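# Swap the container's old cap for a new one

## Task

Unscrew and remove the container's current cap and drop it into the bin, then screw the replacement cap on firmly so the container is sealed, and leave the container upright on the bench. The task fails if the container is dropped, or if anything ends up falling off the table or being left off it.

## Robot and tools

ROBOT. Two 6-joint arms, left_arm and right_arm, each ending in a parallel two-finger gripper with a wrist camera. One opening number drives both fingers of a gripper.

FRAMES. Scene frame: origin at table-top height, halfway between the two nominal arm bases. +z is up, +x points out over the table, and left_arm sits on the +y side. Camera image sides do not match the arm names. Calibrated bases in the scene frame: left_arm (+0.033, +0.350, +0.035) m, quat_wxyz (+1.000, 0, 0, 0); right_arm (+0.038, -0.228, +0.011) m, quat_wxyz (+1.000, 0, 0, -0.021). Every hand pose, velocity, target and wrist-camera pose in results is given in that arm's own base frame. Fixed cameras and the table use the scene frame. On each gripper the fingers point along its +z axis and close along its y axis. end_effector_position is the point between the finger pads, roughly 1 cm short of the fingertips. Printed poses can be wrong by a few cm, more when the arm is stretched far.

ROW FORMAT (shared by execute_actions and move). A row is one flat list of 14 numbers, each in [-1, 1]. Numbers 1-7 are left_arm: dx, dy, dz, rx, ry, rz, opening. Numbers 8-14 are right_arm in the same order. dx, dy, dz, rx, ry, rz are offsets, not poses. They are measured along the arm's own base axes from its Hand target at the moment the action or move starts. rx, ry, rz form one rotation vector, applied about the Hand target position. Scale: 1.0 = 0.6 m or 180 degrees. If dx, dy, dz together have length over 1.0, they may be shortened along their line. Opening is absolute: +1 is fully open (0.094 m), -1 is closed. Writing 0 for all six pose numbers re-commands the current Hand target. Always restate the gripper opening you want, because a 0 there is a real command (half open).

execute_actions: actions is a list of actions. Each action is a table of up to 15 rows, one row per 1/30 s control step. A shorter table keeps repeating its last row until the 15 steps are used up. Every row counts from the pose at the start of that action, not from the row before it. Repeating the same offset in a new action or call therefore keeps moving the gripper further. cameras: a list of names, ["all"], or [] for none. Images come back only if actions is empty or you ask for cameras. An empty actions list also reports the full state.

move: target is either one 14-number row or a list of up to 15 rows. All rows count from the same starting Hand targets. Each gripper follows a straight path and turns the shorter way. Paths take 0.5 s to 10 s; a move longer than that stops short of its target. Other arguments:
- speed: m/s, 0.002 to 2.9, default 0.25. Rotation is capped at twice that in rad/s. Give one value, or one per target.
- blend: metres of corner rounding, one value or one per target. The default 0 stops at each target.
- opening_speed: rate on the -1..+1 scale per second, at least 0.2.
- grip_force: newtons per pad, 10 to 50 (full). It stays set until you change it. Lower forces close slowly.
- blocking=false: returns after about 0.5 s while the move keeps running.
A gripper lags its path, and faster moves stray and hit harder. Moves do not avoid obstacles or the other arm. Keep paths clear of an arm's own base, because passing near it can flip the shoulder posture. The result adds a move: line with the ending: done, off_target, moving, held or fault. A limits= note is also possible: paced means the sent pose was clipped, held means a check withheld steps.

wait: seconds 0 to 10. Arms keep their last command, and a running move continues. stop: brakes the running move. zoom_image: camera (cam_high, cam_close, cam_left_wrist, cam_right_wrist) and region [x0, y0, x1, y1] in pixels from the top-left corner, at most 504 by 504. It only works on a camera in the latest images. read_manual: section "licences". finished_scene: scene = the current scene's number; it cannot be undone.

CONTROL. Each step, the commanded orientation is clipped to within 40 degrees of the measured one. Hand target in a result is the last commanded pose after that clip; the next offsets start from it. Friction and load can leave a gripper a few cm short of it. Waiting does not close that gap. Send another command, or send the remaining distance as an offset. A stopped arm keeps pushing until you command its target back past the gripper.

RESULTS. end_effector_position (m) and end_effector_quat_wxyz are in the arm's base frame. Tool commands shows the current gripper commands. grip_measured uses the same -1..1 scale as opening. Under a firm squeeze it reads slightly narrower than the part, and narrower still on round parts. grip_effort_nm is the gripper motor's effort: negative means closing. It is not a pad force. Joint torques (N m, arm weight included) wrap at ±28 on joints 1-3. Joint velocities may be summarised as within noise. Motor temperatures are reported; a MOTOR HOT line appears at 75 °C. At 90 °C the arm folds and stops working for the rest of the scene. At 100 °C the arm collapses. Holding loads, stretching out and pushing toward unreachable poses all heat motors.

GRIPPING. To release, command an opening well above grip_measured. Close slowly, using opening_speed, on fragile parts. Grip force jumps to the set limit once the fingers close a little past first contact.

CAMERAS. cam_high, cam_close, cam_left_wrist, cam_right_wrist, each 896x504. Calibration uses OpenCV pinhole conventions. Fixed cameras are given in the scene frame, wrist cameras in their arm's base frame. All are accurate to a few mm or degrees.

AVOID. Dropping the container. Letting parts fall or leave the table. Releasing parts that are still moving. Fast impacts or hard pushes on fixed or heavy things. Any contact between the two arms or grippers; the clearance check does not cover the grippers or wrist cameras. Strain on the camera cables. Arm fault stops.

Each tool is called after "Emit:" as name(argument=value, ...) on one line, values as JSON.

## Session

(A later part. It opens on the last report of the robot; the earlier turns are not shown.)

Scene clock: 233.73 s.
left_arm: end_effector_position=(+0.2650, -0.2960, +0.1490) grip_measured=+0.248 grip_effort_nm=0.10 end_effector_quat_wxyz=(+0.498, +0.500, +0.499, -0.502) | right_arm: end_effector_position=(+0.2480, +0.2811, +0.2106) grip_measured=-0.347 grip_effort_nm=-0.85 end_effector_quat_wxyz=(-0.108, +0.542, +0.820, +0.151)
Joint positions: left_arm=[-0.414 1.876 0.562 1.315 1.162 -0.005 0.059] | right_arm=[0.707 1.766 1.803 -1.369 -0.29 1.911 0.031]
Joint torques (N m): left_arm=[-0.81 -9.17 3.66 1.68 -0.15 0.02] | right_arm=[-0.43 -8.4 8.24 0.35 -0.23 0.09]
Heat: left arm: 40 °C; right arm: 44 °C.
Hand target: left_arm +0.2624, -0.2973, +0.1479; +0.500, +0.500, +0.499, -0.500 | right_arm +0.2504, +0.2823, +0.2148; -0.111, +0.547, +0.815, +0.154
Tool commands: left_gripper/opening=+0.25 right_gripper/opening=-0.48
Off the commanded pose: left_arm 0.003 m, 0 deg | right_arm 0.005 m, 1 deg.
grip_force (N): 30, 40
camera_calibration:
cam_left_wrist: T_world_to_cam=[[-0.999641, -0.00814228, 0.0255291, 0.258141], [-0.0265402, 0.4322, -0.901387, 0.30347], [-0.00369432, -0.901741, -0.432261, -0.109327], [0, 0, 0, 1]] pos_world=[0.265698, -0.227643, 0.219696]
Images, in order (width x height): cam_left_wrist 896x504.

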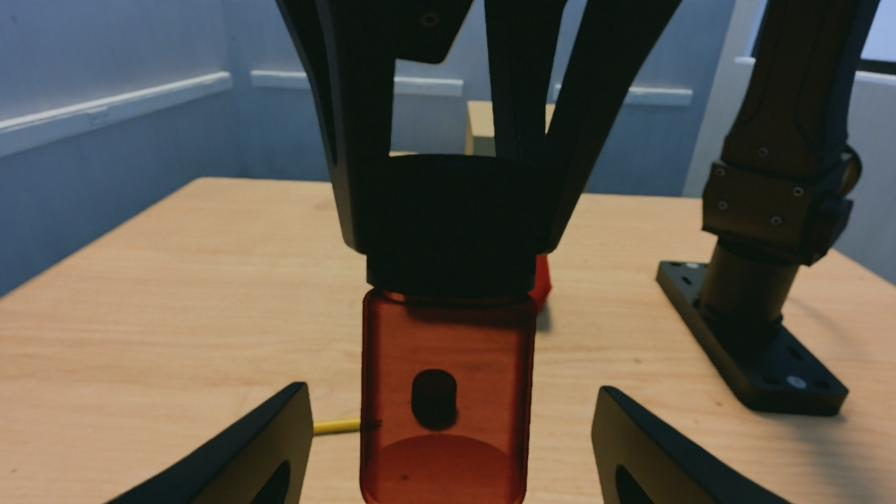

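Emit:
move(target=[0,0,0,0,0,0,-0.45,0,0,0,0,0,0,-0.48], speed=0.05, opening_speed=0.35, grip_force=[45, 50], cameras=["cam_left_wrist", "cam_high"])

Scene clock: 236.93 s.
left_arm: end_effector_position=(+0.2657, -0.2960, +0.1492) grip_measured=-0.332 grip_effort_nm=-0.95 end_effector_quat_wxyz=(+0.500, +0.500, +0.499, -0.501) | right_arm: end_effector_position=(+0.2478, +0.2813, +0.2106) grip_measured=-0.354 grip_effort_nm=-1.03 end_effector_quat_wxyz=(-0.109, +0.542, +0.820, +0.151)
Joint positions: left_arm=[-0.414 1.876 0.562 1.316 1.159 -0.002 0.031] | right_arm=[0.707 1.766 1.803 -1.369 -0.292 1.911 0.03]
Joint torques (N m): left_arm=[-0.81 -9.16 3.74 1.66 -0.1 -0.01] | right_arm=[-0.43 -8.4 8.21 0.36 -0.23 0.08]
Heat: left arm: 40 °C; right arm: 44 °C.
Hand target: left_arm +0.2624, -0.2973, +0.1479; +0.500, +0.500, +0.499, -0.500 | right_arm +0.2504, +0.2824, +0.2149; -0.111, +0.547, +0.815, +0.154
Off the commanded pose: left_arm 0.004 m, 0 deg | right_arm 0.005 m, 1 deg.
grip_force (N): 45, 50
move: done
camera_calibration:
cam_left_wrist: T_world_to_cam=[[-0.999683, -0.0119568, 0.0221689, 0.258205], [-0.0251587, 0.431694, -0.901669, 0.303232], [0.00121096, -0.901941, -0.431858, -0.110686], [0, 0, 0, 1]] pos_world=[0.265886, -0.227648, 0.21989]
Images, in order (width x height): cam_high 896x504, cam_left_wrist 896x504.

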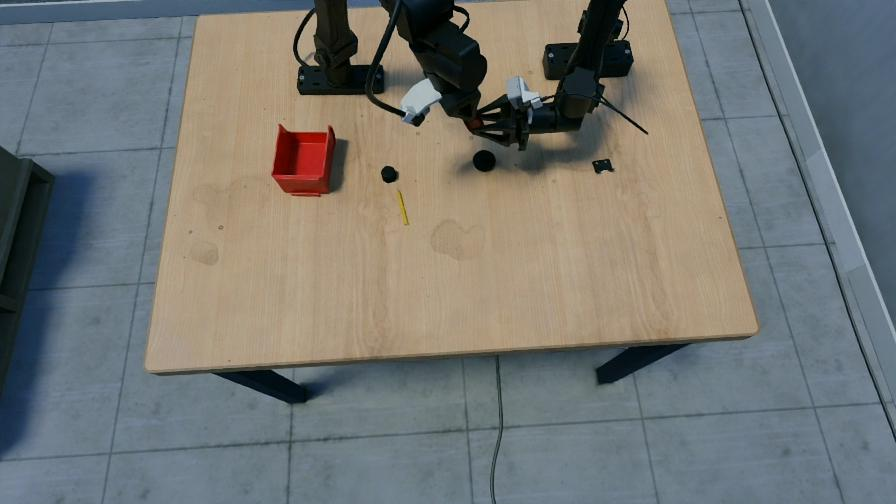

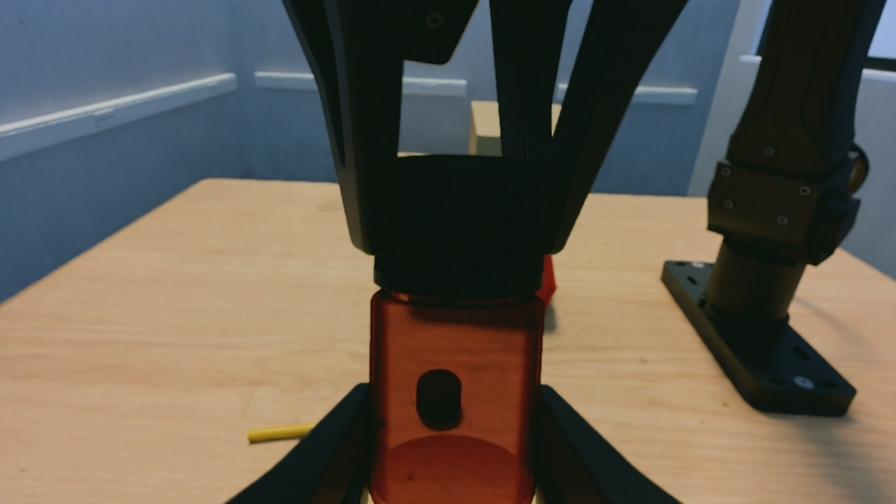

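Emit:
move(target=[0,0,0,0,0,0,-0.45,0,0,0,0.0042,-0.124,0.309,-0.5], speed=0.3, cameras=["cam_left_wrist", "cam_close"])

Scene clock: 241.60 s.
left_arm: end_effector_position=(+0.2677, -0.2960, +0.1496) grip_measured=-0.333 grip_effort_nm=-0.95 end_effector_quat_wxyz=(+0.504, +0.499, +0.500, -0.497) | right_arm: end_effector_position=(+0.2492, +0.2814, +0.2109) grip_measured=-0.354 grip_effort_nm=-1.03 end_effector_quat_wxyz=(-0.019, +0.071, +0.980, +0.187)
Joint positions: left_arm=[-0.414 1.876 0.562 1.318 1.148 0.002 0.031] | right_arm=[0.705 1.766 1.803 -1.365 -0.292 0.886 0.03]
Joint torques (N m): left_arm=[-0.88 -9.2 3.62 1.63 0.03 -0.05] | right_arm=[-0.14 -8.36 8.31 0.31 -0.22 -0.11]
Heat: left arm: 40 °C; right arm: 44 °C.
Hand target: left_arm +0.2624, -0.2973, +0.1479; +0.500, +0.500, +0.499, -0.500 | right_arm +0.2503, +0.2824, +0.2148; -0.020, +0.067, +0.980, +0.189
Off the commanded pose: left_arm 0.006 m, 1 deg | right_arm 0.004 m, 1 deg.
grip_force (N): 45, 50
move: done
camera_calibration:
cam_left_wrist: T_world_to_cam=[[-0.999623, -0.0226323, 0.015576, 0.257872], [-0.0238056, 0.43047, -0.902291, 0.302969], [0.0137159, -0.902321, -0.430846, -0.114129], [0, 0, 0, 1]] pos_world=[0.266552, -0.227563, 0.220177]
Images, in order (width x height): cam_close 896x504, cam_left_wrist 896x504.

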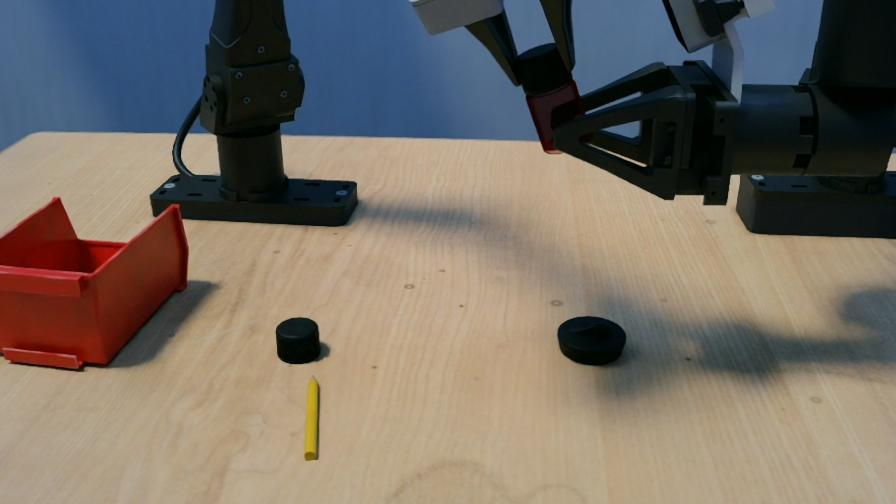

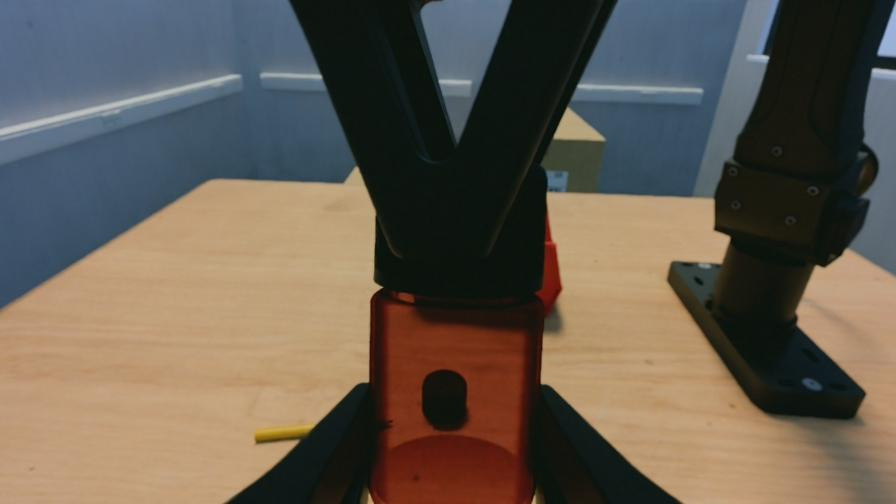

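Emit:
move(target=[0,0,0,0,0,0,-0.45,0,-0.0012,0.0031,0.0118,-0.351,0.875,-0.5], speed=0.4, cameras=["cam_left_wrist", "cam_close"])

Scene clock: 248.87 s.
left_arm: end_effector_position=(+0.2672, -0.2958, +0.1490) grip_measured=-0.333 grip_effort_nm=-0.95 end_effector_quat_wxyz=(+0.504, +0.499, +0.501, -0.497) | right_arm: end_effector_position=(+0.2493, +0.2811, +0.2125) grip_measured=-0.354 grip_effort_nm=-1.03 end_effector_quat_wxyz=(-0.184, +0.969, -0.159, -0.035)
Joint positions: left_arm=[-0.414 1.876 0.56 1.319 1.148 0.002 0.031] | right_arm=[0.705 1.766 1.81 -1.37 -0.29 -2.075 0.03]
Joint torques (N m): left_arm=[-0.69 -9.17 3.78 1.64 0.06 -0.06] | right_arm=[-0.27 -8.42 8.36 0.26 -0.2 -0.14]
Heat: left arm: 40 °C; right arm: 44 °C.
Hand target: left_arm +0.2623, -0.2972, +0.1478; +0.500, +0.500, +0.499, -0.500 | right_arm +0.2503, +0.2817, +0.2168; -0.186, +0.970, -0.155, -0.035
Off the commanded pose: left_arm 0.005 m, 1 deg | right_arm 0.004 m, 1 deg.
grip_force (N): 45, 50
move: done
camera_calibration:
cam_left_wrist: T_world_to_cam=[[-0.999596, -0.0225628, 0.0172567, 0.257224], [-0.0253023, 0.431143, -0.901929, 0.302901], [0.01291, -0.902002, -0.43154, -0.113718], [0, 0, 0, 1]] pos_world=[0.266253, -0.227363, 0.219682]
Images, in order (width x height): cam_close 896x504, cam_left_wrist 896x504.

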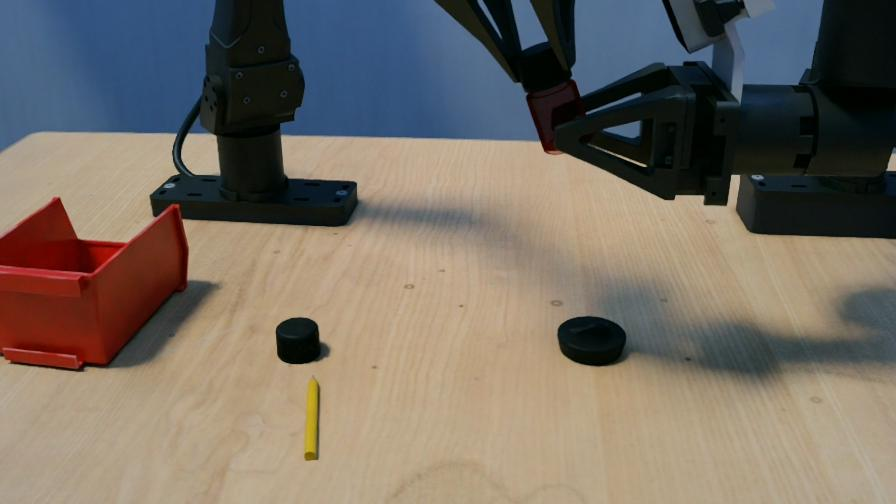

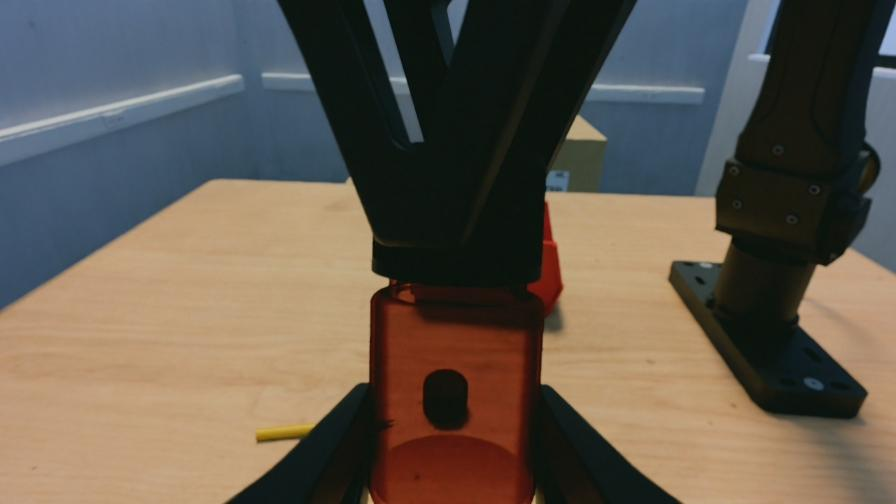

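Emit:
move(target=[[0,0,0,0,0,0,-0.45,0,0,0,0,0,0,0.0],[0,0,0,0,0,0,-0.45,0,0,0,-0.0064,0.2377,-0.594,0.0],[0,0,0,0,0,0,-0.45,0,0,0,0.0073,-0.2728,0.682,0.0]], speed=0.5, blend=[0, 0.01, 0], opening_speed=0.6, cameras=["cam_left_wrist", "cam_right_wrist"])

Scene clock: 257.60 s.
left_arm: end_effector_position=(+0.2672, -0.2958, +0.1490) grip_measured=-0.333 grip_effort_nm=-0.95 end_effector_quat_wxyz=(+0.504, +0.498, +0.501, -0.497) | right_arm: end_effector_position=(+0.2482, +0.2810, +0.2124) grip_measured=-0.002 grip_effort_nm=0.12 end_effector_quat_wxyz=(-0.107, +0.529, +0.828, +0.154)
Joint positions: left_arm=[-0.414 1.876 0.56 1.319 1.148 0.001 0.031] | right_arm=[0.705 1.766 1.81 -1.374 -0.294 1.878 0.047]
Joint torques (N m): left_arm=[-0.87 -9.17 3.79 1.63 0.03 -0.05] | right_arm=[-0.13 -8.39 8.46 0.31 -0.13 0.08]
Heat: left arm: 39 °C; right arm: 45 °C.
Hand target: left_arm +0.2623, -0.2972, +0.1478; +0.500, +0.500, +0.500, -0.500 | right_arm +0.2503, +0.2817, +0.2168; -0.107, +0.534, +0.824, +0.155
Off the commanded pose: left_arm 0.005 m, 1 deg | right_arm 0.005 m, 1 deg.
grip_force (N): 45, 50
move: done
camera_calibration:
cam_left_wrist: T_world_to_cam=[[-0.999582, -0.0225912, 0.0180174, 0.257047], [-0.0260008, 0.431135, -0.901913, 0.303082], [0.0126073, -0.902005, -0.431542, -0.113637], [0, 0, 0, 1]] pos_world=[0.266253, -0.227364, 0.219683]
cam_right_wrist: T_world_to_cam=[[-0.910064, -0.385865, -0.151302, 0.366049], [-0.375458, 0.612898, 0.695261, -0.185706], [-0.175545, 0.689539, -0.702652, 0.0880799], [0, 0, 0, 1]] pos_world=[0.278865, 0.19433, 0.246388]
Images, in order (width x height): cam_left_wrist 896x504, cam_right_wrist 896x504.

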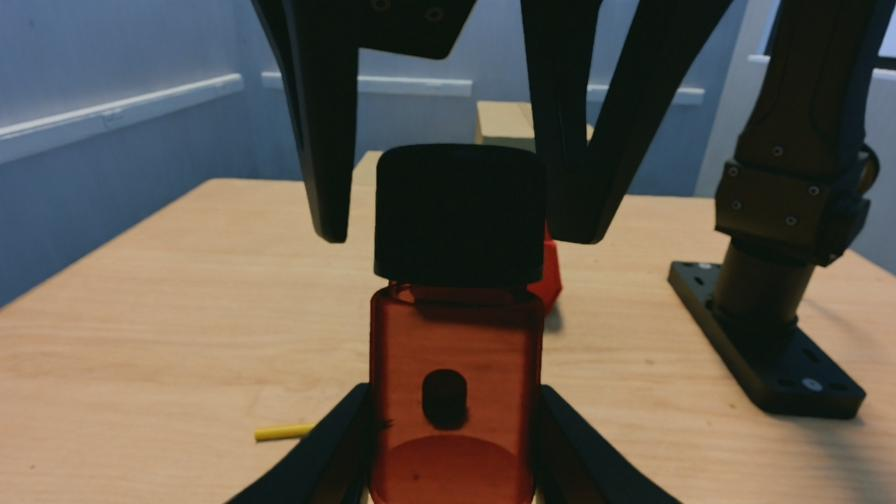

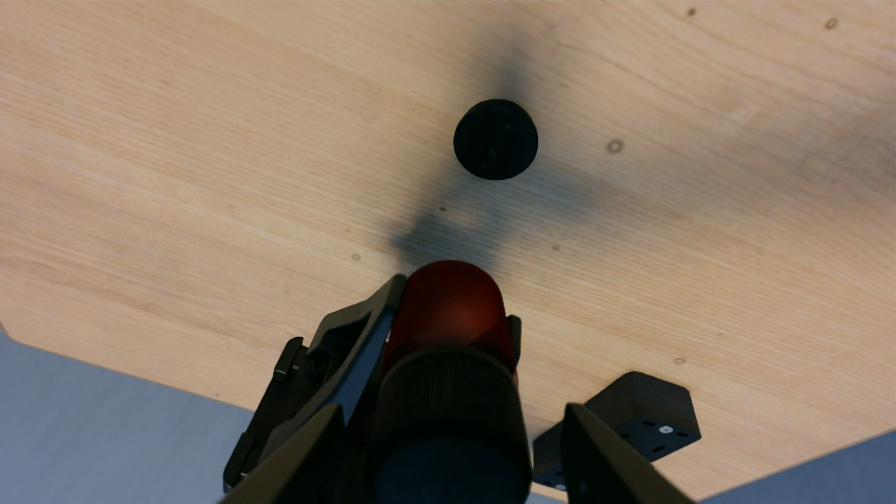

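Emit:
move(target=[[0,0,0,0,0,0,-0.45,0,0,0,0,0,0,-0.5],[0,0,0,0,0,0,-0.45,0,-0.0006,0.0016,0.0064,-0.2377,0.594,-0.5],[0,0,0,0,0,0,-0.45,0,-0.00155,0.0039,-0.0073,0.2728,-0.682,-0.5]], speed=0.45, blend=[0, 0.01, 0], opening_speed=0.5, cameras=["cam_left_wrist", "cam_close"])

Scene clock: 265.50 s.
left_arm: end_effector_position=(+0.2668, -0.2956, +0.1491) grip_measured=-0.333 grip_effort_nm=-0.95 end_effector_quat_wxyz=(+0.505, +0.500, +0.499, -0.496) | right_arm: end_effector_position=(+0.2490, +0.2803, +0.2146) grip_measured=-0.353 grip_effort_nm=-1.03 end_effector_quat_wxyz=(-0.183, +0.970, -0.159, -0.034)
Joint positions: left_arm=[-0.414 1.876 0.558 1.323 1.148 0.005 0.031] | right_arm=[0.705 1.766 1.819 -1.38 -0.287 -2.076 0.03]
Joint torques (N m): left_arm=[-0.85 -9.14 4.04 1.58 0.06 -0.08] | right_arm=[-0.46 -8.32 8.51 0.29 -0.24 -0.14]
Heat: left arm: 39 °C; right arm: 45 °C.
Hand target: left_arm +0.2624, -0.2973, +0.1479; +0.500, +0.500, +0.499, -0.500 | right_arm +0.2503, +0.2808, +0.2191; -0.186, +0.970, -0.155, -0.035
Off the commanded pose: left_arm 0.005 m, 1 deg | right_arm 0.005 m, 1 deg.
grip_force (N): 45, 50
move: done
camera_calibration:
cam_left_wrist: T_world_to_cam=[[-0.999674, -0.0226229, 0.0118232, 0.257629], [-0.0204113, 0.430307, -0.902452, 0.301411], [0.0153285, -0.902399, -0.430629, -0.114464], [0, 0, 0, 1]] pos_world=[0.265452, -0.227163, 0.219672]
Images, in order (width x height): cam_close 896x504, cam_left_wrist 896x504.

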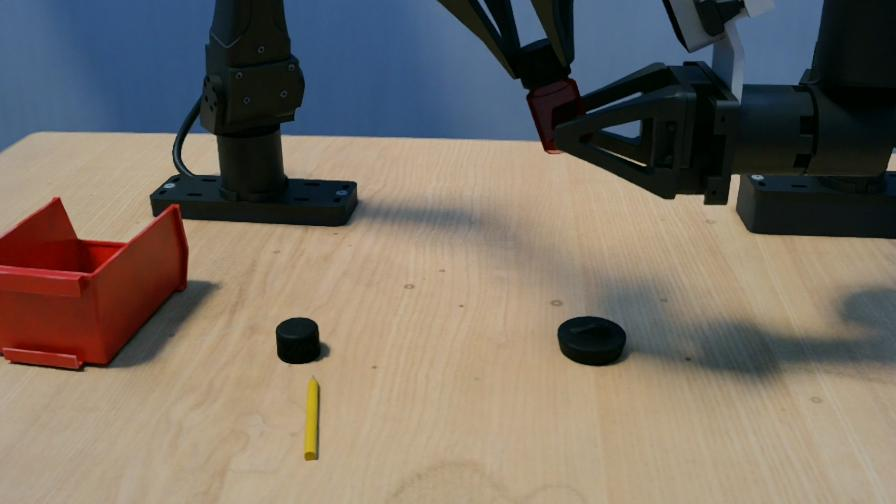

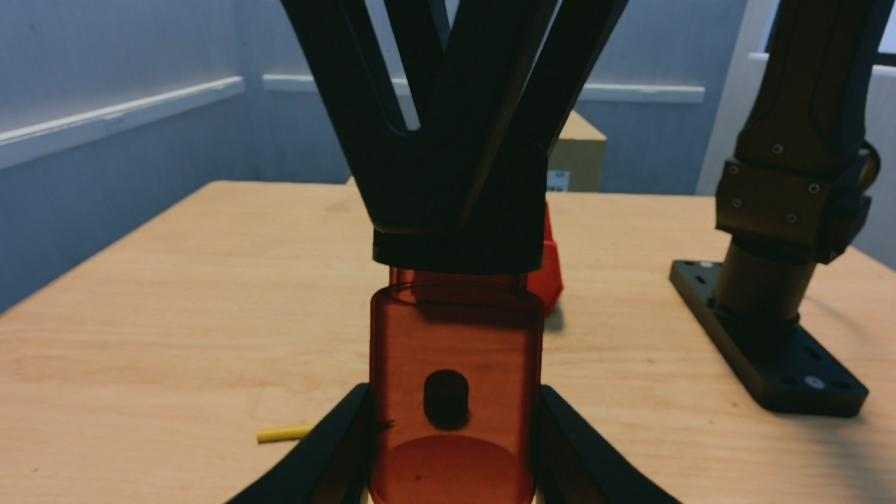

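Emit:
move(target=[[0,0,0,0,0,0,-0.45,0,0,0,0,0,0,0.0],[0,0,0,0,0,0,-0.45,0,0,0,-0.0064,0.2377,-0.594,0.0],[0,0,0,0,0,0,-0.45,0,0,0,0.0073,-0.2728,0.682,0.0]], speed=0.6, blend=[0, 0.01, 0], opening_speed=0.7, cameras=["cam_left_wrist"])

Emit:
move(target=[[0,0,0,0,0,0,-0.45,0,0,0,0,0,0,-0.5],[0,0,0,0,0,0,-0.45,0,-0.0006,0.0016,0.0064,-0.2377,0.594,-0.5],[0,0,0,0,0,0,-0.45,0,-0.0019,0.0047,-0.0073,0.2728,-0.682,-0.5]], speed=0.5, blend=[0, 0.01, 0], opening_speed=0.5, cameras=["cam_left_wrist"])

Scene clock: 271.93 s.
left_arm: end_effector_position=(+0.2668, -0.2956, +0.1491) grip_measured=-0.333 grip_effort_nm=-0.95 end_effector_quat_wxyz=(+0.504, +0.499, +0.500, -0.497) | right_arm: end_effector_position=(+0.2468, +0.2808, +0.2148) grip_measured=-0.002 grip_effort_nm=0.13 end_effector_quat_wxyz=(-0.109, +0.528, +0.828, +0.154)
Joint positions: left_arm=[-0.414 1.876 0.558 1.323 1.148 0.001 0.031] | right_arm=[0.705 1.766 1.819 -1.385 -0.298 1.876 0.047]
Joint torques (N m): left_arm=[-0.87 -9.24 4 1.6 0.04 -0.05] | right_arm=[-0.4 -8.34 8.46 0.32 -0.13 0.11]
Heat: left arm: 40 °C; right arm: 44 °C.
Hand target: left_arm +0.2624, -0.2973, +0.1479; +0.500, +0.500, +0.499, -0.500 | right_arm +0.2503, +0.2808, +0.2191; -0.107, +0.534, +0.824, +0.156
Off the commanded pose: left_arm 0.005 m, 1 deg | right_arm 0.006 m, 1 deg.
grip_force (N): 45, 50
move: done
camera_calibration:
cam_left_wrist: T_world_to_cam=[[-0.999618, -0.0225763, 0.0159383, 0.257021], [-0.0241054, 0.430266, -0.90238, 0.302379], [0.0135147, -0.90242, -0.430646, -0.113985], [0, 0, 0, 1]] pos_world=[0.265752, -0.227163, 0.219677]
Images, in order (width x height): cam_left_wrist 896x504.

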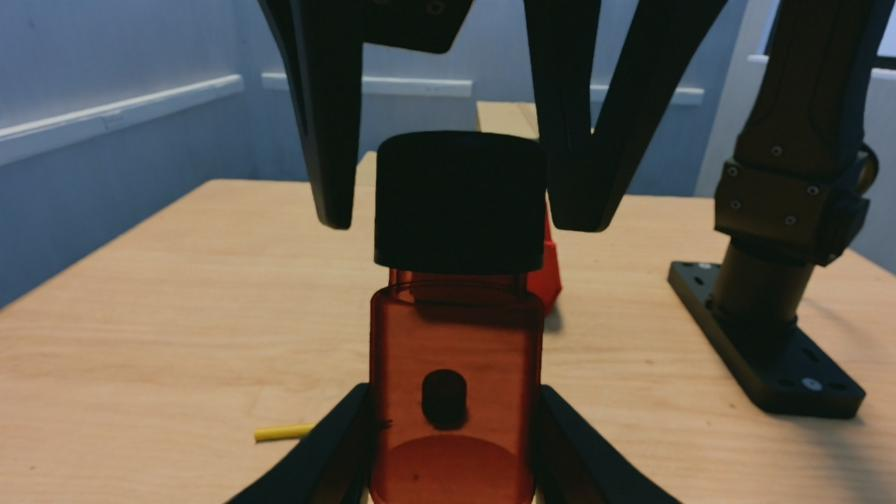

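Scene clock: 278.10 s.
left_arm: end_effector_position=(+0.2668, -0.2956, +0.1487) grip_measured=-0.333 grip_effort_nm=-0.95 end_effector_quat_wxyz=(+0.504, +0.498, +0.501, -0.497) | right_arm: end_effector_position=(+0.2497, +0.2791, +0.2176) grip_measured=-0.354 grip_effort_nm=-1.03 end_effector_quat_wxyz=(-0.182, +0.970, -0.157, -0.029)
Joint positions: left_arm=[-0.414 1.876 0.558 1.32 1.148 0.001 0.031] | right_arm=[0.705 1.766 1.833 -1.39 -0.279 -2.08 0.03]
Joint torques (N m): left_arm=[-0.85 -9.26 3.97 1.61 0.05 -0.05] | right_arm=[-0.68 -8.28 8.36 0.27 -0.31 -0.12]
Heat: left arm: 40 °C; right arm: 44 °C.
Hand target: left_arm +0.2624, -0.2973, +0.1479; +0.500, +0.500, +0.499, -0.500 | right_arm +0.2503, +0.2796, +0.2219; -0.186, +0.970, -0.155, -0.035
Off the commanded pose: left_arm 0.005 m, 1 deg | right_arm 0.004 m, 1 deg.
grip_force (N): 45, 50
move: done
camera_calibration:
cam_left_wrist: T_world_to_cam=[[-0.999582, -0.0225944, 0.0180149, 0.256655], [-0.0260016, 0.431255, -0.901855, 0.302774], [0.0126079, -0.901947, -0.431662, -0.113632], [0, 0, 0, 1]] pos_world=[0.265853, -0.227264, 0.219384]
Images, in order (width x height): cam_left_wrist 896x504.

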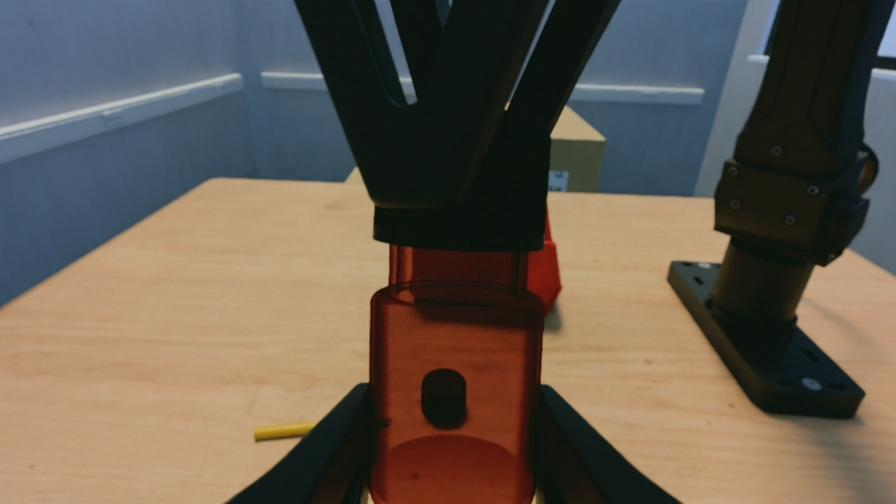

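Emit:
move(target=[0,0,0,0,0,0,-0.45,0,-0.0045,0.0112,0,0,0,-0.5], speed=0.03, cameras=["cam_left_wrist"])

Scene clock: 279.50 s.
left_arm: end_effector_position=(+0.2668, -0.2956, +0.1489) grip_measured=-0.333 grip_effort_nm=-0.95 end_effector_quat_wxyz=(+0.504, +0.498, +0.501, -0.497) | right_arm: end_effector_position=(+0.2499, +0.2759, +0.2255) grip_measured=-0.354 grip_effort_nm=-1.03 end_effector_quat_wxyz=(-0.183, +0.970, -0.157, -0.027)
Joint positions: left_arm=[-0.414 1.876 0.558 1.321 1.148 0.001 0.031] | right_arm=[0.698 1.766 1.865 -1.422 -0.279 -2.087 0.03]
Joint torques (N m): left_arm=[-0.75 -9.28 3.96 1.6 0.02 -0.04] | right_arm=[-0.65 -7.91 8.29 0.28 -0.33 -0.13]
Heat: left arm: 40 °C; right arm: 44 °C.
Hand target: left_arm +0.2624, -0.2973, +0.1479; +0.500, +0.500, +0.499, -0.500 | right_arm +0.2503, +0.2770, +0.2286; -0.186, +0.970, -0.155, -0.035
Off the commanded pose: left_arm 0.005 m, 1 deg | right_arm 0.003 m, 1 deg.
grip_force (N): 45, 50
move: done
camera_calibration:
cam_left_wrist: T_world_to_cam=[[-0.999586, -0.022591, 0.0178014, 0.256702], [-0.0258019, 0.430854, -0.902053, 0.302808], [0.0127085, -0.902139, -0.431258, -0.113615], [0, 0, 0, 1]] pos_world=[0.265853, -0.227163, 0.219582]
Images, in order (width x height): cam_left_wrist 896x504.

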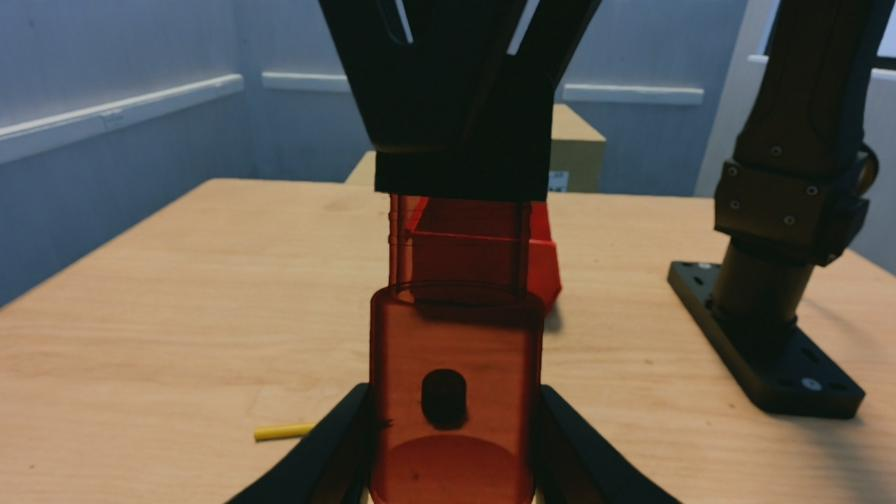

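Emit:
move(target=[0,0,0,0,0,0,-0.45,0,-0.0105,0.0265,0,0,0,-0.5], speed=0.06, cameras=["cam_left_wrist", "cam_close"])

Scene clock: 281.50 s.
left_arm: end_effector_position=(+0.2668, -0.2956, +0.1490) grip_measured=-0.333 grip_effort_nm=-0.95 end_effector_quat_wxyz=(+0.504, +0.498, +0.501, -0.497) | right_arm: end_effector_position=(+0.2502, +0.2706, +0.2457) grip_measured=-0.354 grip_effort_nm=-1.03 end_effector_quat_wxyz=(-0.189, +0.969, -0.161, -0.021)
Joint positions: left_arm=[-0.414 1.876 0.558 1.322 1.148 0.001 0.031] | right_arm=[0.687 1.766 1.947 -1.487 -0.278 -2.088 0.03]
Joint torques (N m): left_arm=[-0.9 -9.22 3.9 1.6 0.04 -0.04] | right_arm=[-0.7 -7.09 7.88 0.25 -0.32 -0.13]
Heat: left arm: 40 °C; right arm: 44 °C.
Hand target: left_arm +0.2624, -0.2973, +0.1479; +0.500, +0.500, +0.499, -0.500 | right_arm +0.2504, +0.2705, +0.2445; -0.186, +0.970, -0.155, -0.035
Off the commanded pose: left_arm 0.005 m, 1 deg | right_arm 0.001 m, 2 deg.
joint sent to its limit (right arm) — joint 6 (wrist roll), lower limit. The joint targets still meet the commanded pose.
grip_force (N): 45, 50
move: done
camera_calibration:
cam_left_wrist: T_world_to_cam=[[-0.999594, -0.0225961, 0.017358, 0.2568], [-0.0254011, 0.430656, -0.902159, 0.302679], [0.01291, -0.902233, -0.431055, -0.113735], [0, 0, 0, 1]] pos_world=[0.265853, -0.227163, 0.219581]
Images, in order (width x height): cam_close 896x504, cam_left_wrist 896x504.

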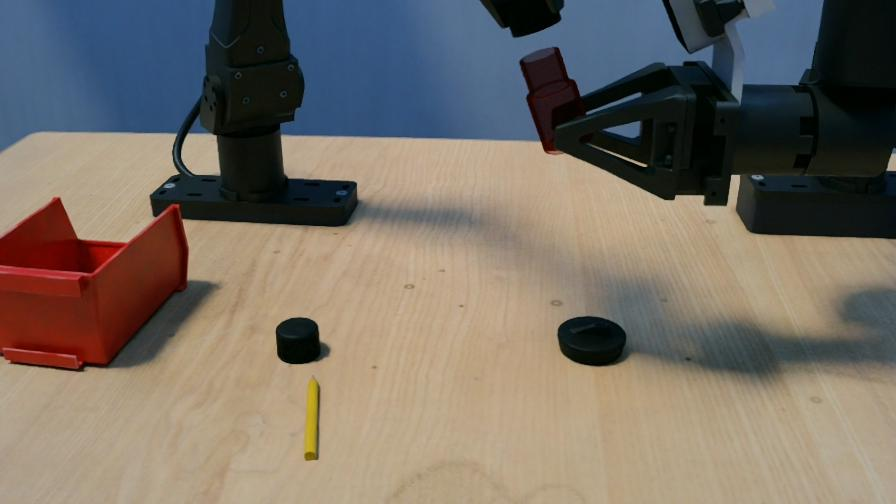

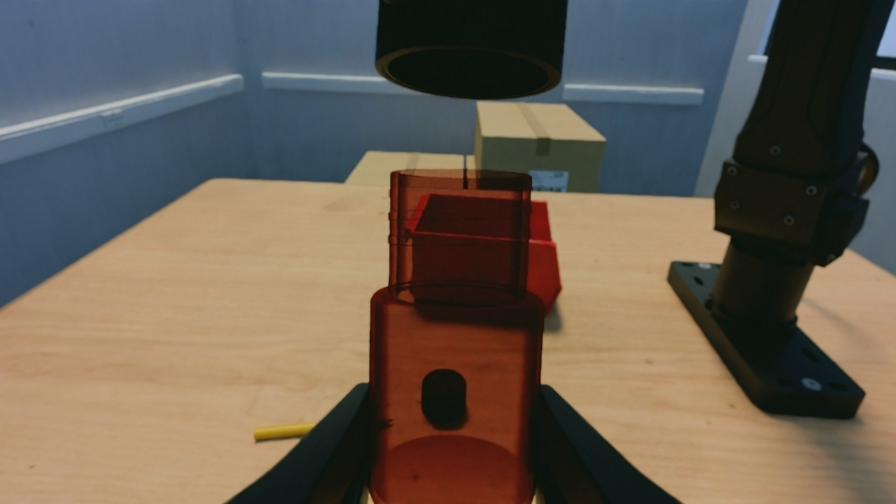

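Emit:
move(target=[[0,0,0,0,0,0,-0.45,0,-0.1,0.005,0,0,0,-0.5],[0,0,0,0,0,0,-0.45,-0.024,-0.551,-0.141,-0.1068,0.073,-0.3937,-0.5]], speed=0.3, blend=[0.05, 0], cameras=["cam_right_wrist", "cam_high", "cam_close"])

Scene clock: 293.70 s.
left_arm: end_effector_position=(+0.2668, -0.2956, +0.1490) grip_measured=-0.333 grip_effort_nm=-0.95 end_effector_quat_wxyz=(+0.504, +0.498, +0.501, -0.497) | right_arm: end_effector_position=(+0.2391, -0.0596, +0.1690) grip_measured=-0.354 grip_effort_nm=-1.03 end_effector_quat_wxyz=(-0.009, +0.711, -0.703, +0.016)
Joint positions: left_arm=[-0.414 1.876 0.558 1.322 1.148 0.001 0.031] | right_arm=[-0.248 1.451 1.365 -1.449 0.001 -1.83 0.03]
Joint torques (N m): left_arm=[-0.9 -9.11 3.9 1.6 0.03 -0.03] | right_arm=[-0.49 -4.04 4.48 0.1 0.02 0.04]
Heat: left arm: 40 °C; right arm: 43 °C.
Hand target: left_arm +0.2624, -0.2973, +0.1479; +0.500, +0.500, +0.499, -0.500 | right_arm +0.2360, -0.0600, +0.1598; +0.000, +0.707, -0.707, +0.000
Off the commanded pose: left_arm 0.005 m, 1 deg | right_arm 0.010 m, 2 deg.
grip_force (N): 45, 50
move: done; blend cut to 0.0301 m at target 1
camera_calibration:
cam_right_wrist: T_world_to_cam=[[0.999695, 0.00873729, 0.023094, -0.242814], [-0.00188329, -0.905594, 0.424142, -0.0841834], [0.0246196, -0.424057, -0.905301, 0.210822], [0, 0, 0, 1]] pos_world=[0.237391, 0.015286, 0.232171]
Images, in order (width x height): cam_high 896x504, cam_close 896x504, cam_right_wrist 896x504.

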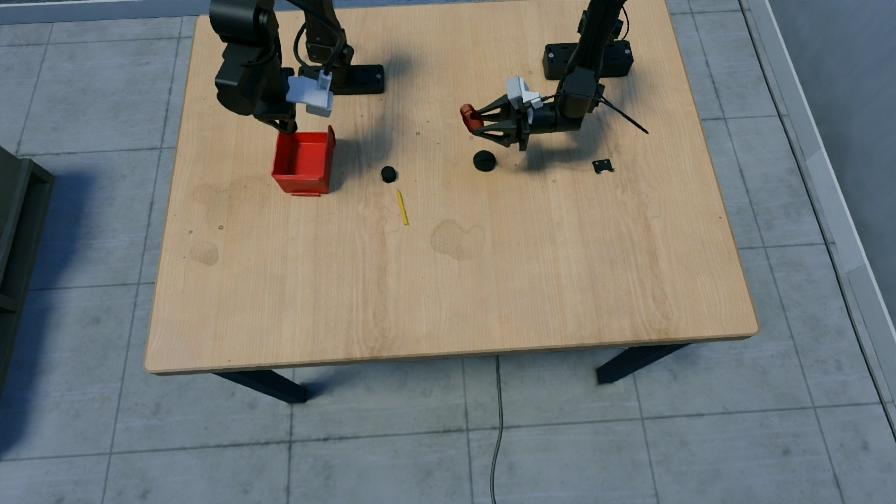

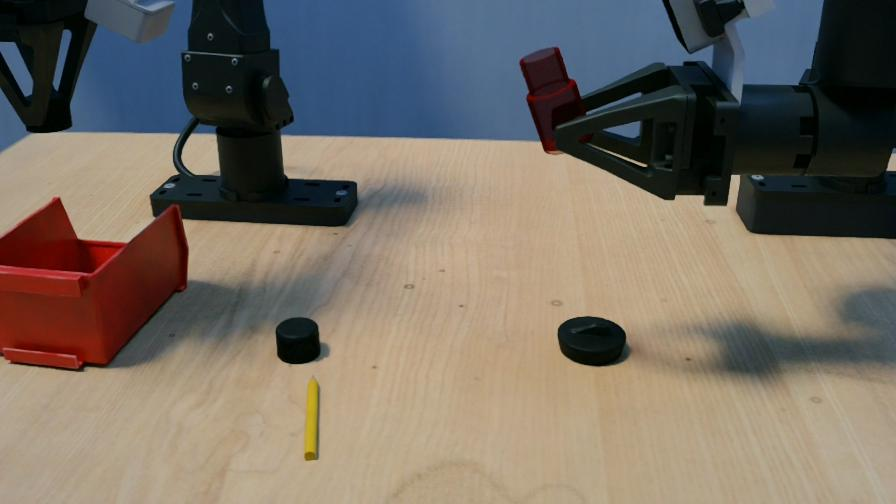

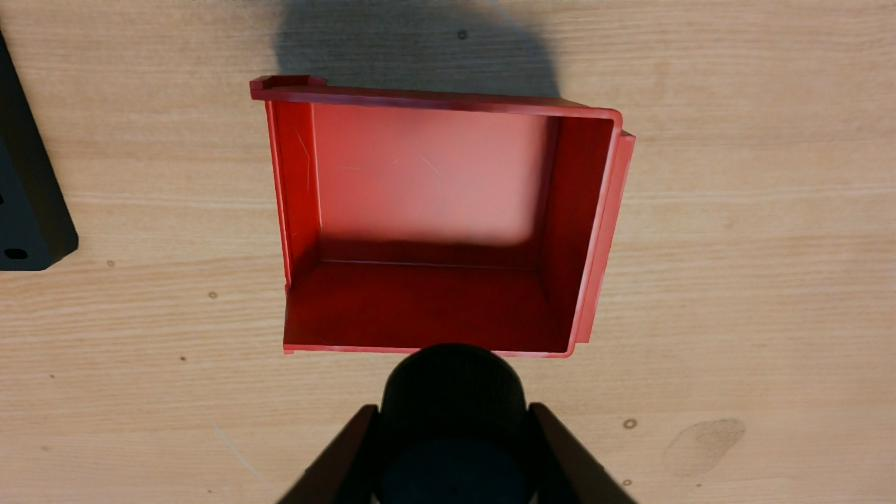

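Emit:
move(target=[0,0,0,0,0,0,-0.45,-0.002,0.013,-0.15,0,0,0,-0.5], speed=0.15, cameras=["cam_right_wrist", "cam_close"])

Scene clock: 298.73 s.
left_arm: end_effector_position=(+0.2668, -0.2956, +0.1490) grip_measured=-0.333 grip_effort_nm=-0.95 end_effector_quat_wxyz=(+0.504, +0.498, +0.501, -0.497) | right_arm: end_effector_position=(+0.2391, -0.0559, +0.0773) grip_measured=-0.354 grip_effort_nm=-1.03 end_effector_quat_wxyz=(-0.006, +0.706, -0.708, +0.012)
Joint positions: left_arm=[-0.414 1.876 0.558 1.322 1.148 0.001 0.031] | right_arm=[-0.232 1.466 1.012 -1.09 0.002 -1.801 0.03]
Joint torques (N m): left_arm=[-0.84 -9.17 3.96 1.58 0.05 -0.04] | right_arm=[0.91 -4.45 4.64 0.07 0.02 0.02]
Heat: left arm: 40 °C; right arm: 43 °C.
Hand target: left_arm +0.2624, -0.2973, +0.1479; +0.500, +0.500, +0.499, -0.500 | right_arm +0.2348, -0.0522, +0.0698; +0.000, +0.707, -0.707, +0.000
Off the commanded pose: left_arm 0.005 m, 1 deg | right_arm 0.009 m, 2 deg.
grip_force (N): 45, 50
move: done
camera_calibration:
cam_right_wrist: T_world_to_cam=[[0.99987, -0.00537, 0.0152356, -0.241016], [-0.0113074, -0.906216, 0.422664, -0.0395657], [0.0115371, -0.422781, -0.906159, 0.132718], [0, 0, 0, 1]] pos_world=[0.239006, 0.0189613, 0.140659]
Images, in order (width x height): cam_close 896x504, cam_right_wrist 896x504.

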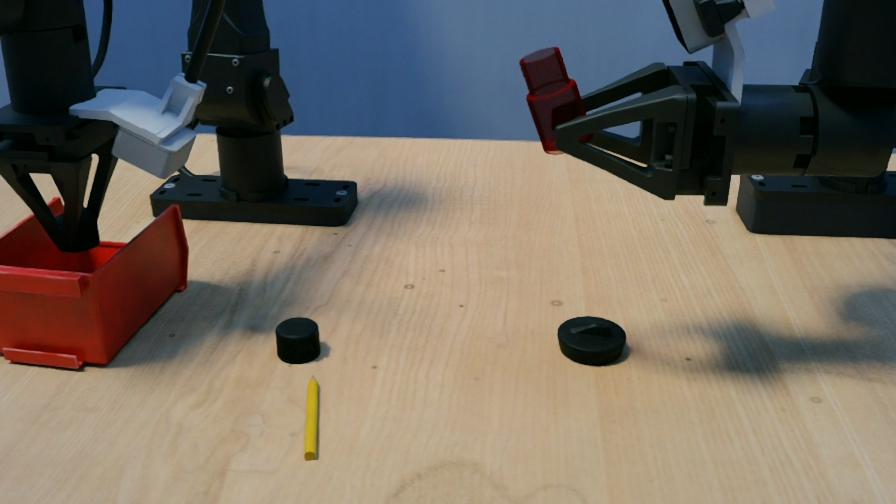

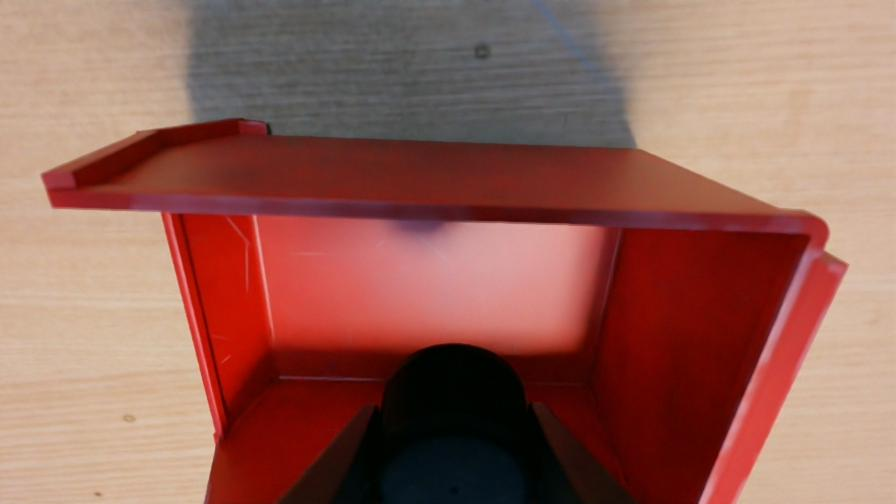

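Emit:
move(target=[0,0,0,0,0,0,-0.45,0,0,-0.06,0,0,0,-0.5], speed=0.08, cameras=["cam_right_wrist", "cam_close"])

Scene clock: 302.67 s.
left_arm: end_effector_position=(+0.2668, -0.2956, +0.1490) grip_measured=-0.333 grip_effort_nm=-0.95 end_effector_quat_wxyz=(+0.504, +0.498, +0.501, -0.497) | right_arm: end_effector_position=(+0.2403, -0.0562, +0.0416) grip_measured=-0.354 grip_effort_nm=-1.03 end_effector_quat_wxyz=(-0.007, +0.706, -0.708, +0.013)
Joint positions: left_arm=[-0.414 1.876 0.558 1.322 1.148 0.001 0.031] | right_arm=[-0.232 1.511 0.905 -0.936 0.003 -1.801 0.03]
Joint torques (N m): left_arm=[-0.88 -9.2 3.95 1.59 0.04 -0.05] | right_arm=[0.88 -4.51 4.41 0.09 0.02 0.02]
Heat: left arm: 41 °C; right arm: 42 °C.
Hand target: left_arm +0.2624, -0.2973, +0.1479; +0.500, +0.500, +0.499, -0.500 | right_arm +0.2348, -0.0522, +0.0338; +0.000, +0.707, -0.707, +0.000
Off the commanded pose: left_arm 0.005 m, 1 deg | right_arm 0.010 m, 2 deg.
grip_force (N): 45, 50
move: done
camera_calibration:
cam_right_wrist: T_world_to_cam=[[0.999847, -0.00535041, 0.0166713, -0.241616], [-0.0119062, -0.905899, 0.423327, -0.0246272], [0.0128376, -0.423461, -0.905823, 0.0998065], [0, 0, 0, 1]] pos_world=[0.240005, 0.0186617, 0.10486]
Images, in order (width x height): cam_close 896x504, cam_right_wrist 896x504.

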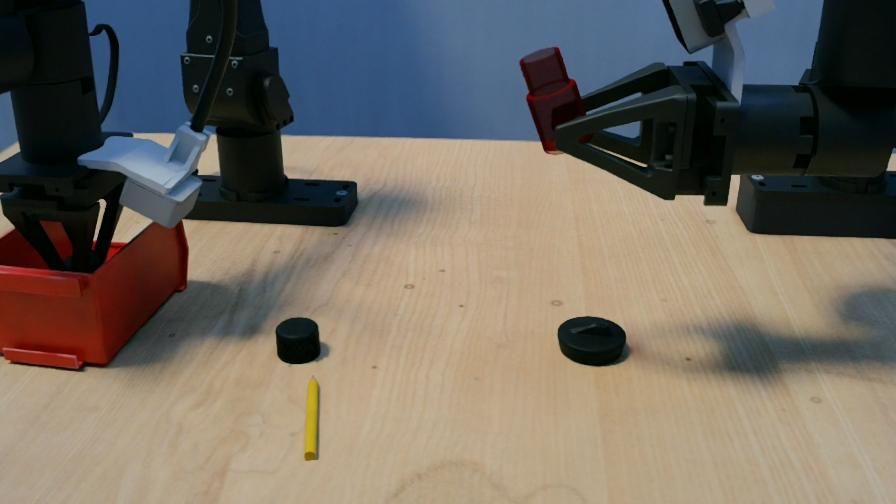

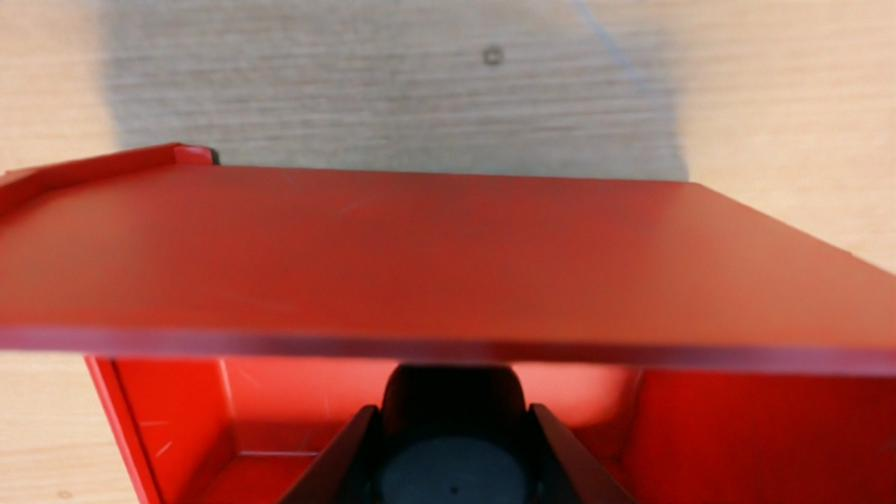

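Emit:
move(target=[0,0,0,0,0,0,-0.45,0,0,-0.013,0,0,0,-0.5], speed=0.05)

Emit:
move(target=[0,0,0,0,0,0,-0.45,0,0,0,0,0,0,-0.1], speed=0.05, opening_speed=0.4, cameras=["cam_right_wrist", "cam_close"])

Scene clock: 304.60 s.
left_arm: end_effector_position=(+0.2668, -0.2956, +0.1490) grip_measured=-0.333 grip_effort_nm=-0.95 end_effector_quat_wxyz=(+0.504, +0.498, +0.501, -0.497) | right_arm: end_effector_position=(+0.2412, -0.0564, +0.0347) grip_measured=-0.354 grip_effort_nm=-1.03 end_effector_quat_wxyz=(-0.008, +0.706, -0.708, +0.015)
Joint positions: left_arm=[-0.414 1.876 0.558 1.322 1.148 0.001 0.031] | right_arm=[-0.232 1.521 0.886 -0.903 0.003 -1.801 0.03]
Joint torques (N m): left_arm=[-0.76 -9.2 3.96 1.6 0.03 -0.02] | right_arm=[0.91 -4.48 4.19 0.1 0.02 0.01]
Heat: left arm: 41 °C; right arm: 42 °C.
Hand target: left_arm +0.2624, -0.2973, +0.1479; +0.500, +0.500, +0.499, -0.500 | right_arm +0.2349, -0.0522, +0.0261; +0.000, +0.707, -0.707, +0.000
Off the commanded pose: left_arm 0.005 m, 1 deg | right_arm 0.012 m, 2 deg.
grip_force (N): 45, 50
move: off_target (right_arm)

Scene clock: 305.80 s.
left_arm: end_effector_position=(+0.2668, -0.2956, +0.1490) grip_measured=-0.333 grip_effort_nm=-0.95 end_effector_quat_wxyz=(+0.504, +0.498, +0.501, -0.497) | right_arm: end_effector_position=(+0.2414, -0.0565, +0.0347) grip_measured=-0.102 grip_effort_nm=0.13 end_effector_quat_wxyz=(-0.008, +0.706, -0.708, +0.015)
Joint positions: left_arm=[-0.414 1.876 0.558 1.322 1.148 0.001 0.031] | right_arm=[-0.232 1.521 0.886 -0.902 0.003 -1.8 0.042]
Joint torques (N m): left_arm=[-0.85 -9.17 3.9 1.62 0.04 -0.02] | right_arm=[0.81 -4.37 4.25 0.1 0.02 0.01]
Heat: left arm: 41 °C; right arm: 42 °C.
Hand target: left_arm +0.2624, -0.2973, +0.1479; +0.500, +0.500, +0.499, -0.500 | right_arm +0.2349, -0.0522, +0.0261; +0.000, +0.707, -0.707, +0.000
Off the commanded pose: left_arm 0.005 m, 1 deg | right_arm 0.012 m, 2 deg.
grip_force (N): 45, 50
move: off_target (right_arm)
camera_calibration:
cam_right_wrist: T_world_to_cam=[[0.999759, -0.00575105, 0.0211841, -0.242812], [-0.0141962, -0.905477, 0.424157, -0.0213748], [0.0167423, -0.424355, -0.905341, 0.0924043], [0, 0, 0, 1]] pos_world=[0.240903, 0.0184614, 0.0978674]
Images, in order (width x height): cam_close 896x504, cam_right_wrist 896x504.

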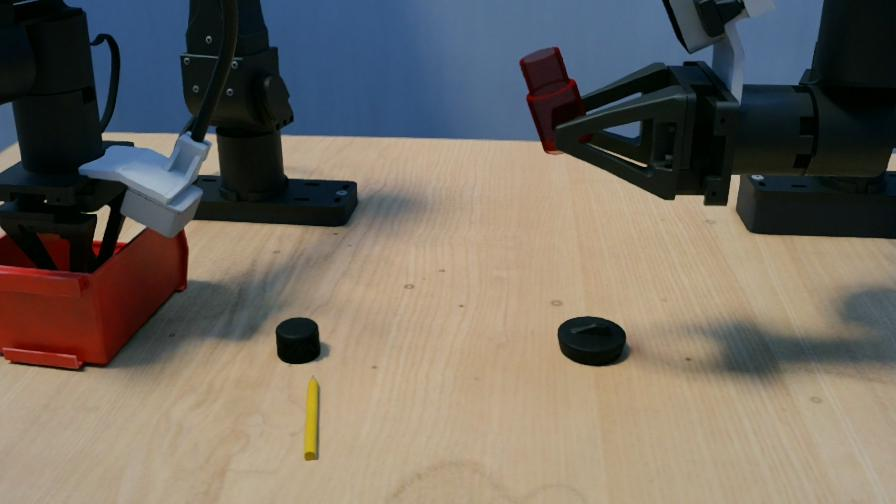

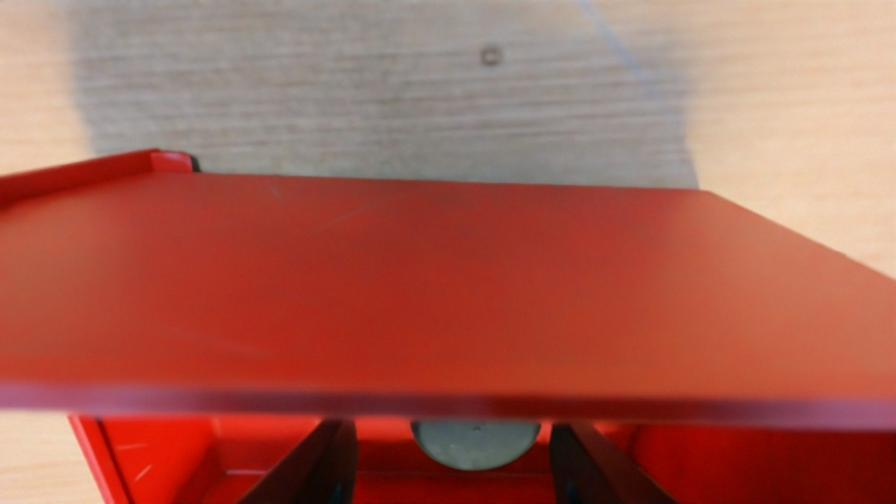

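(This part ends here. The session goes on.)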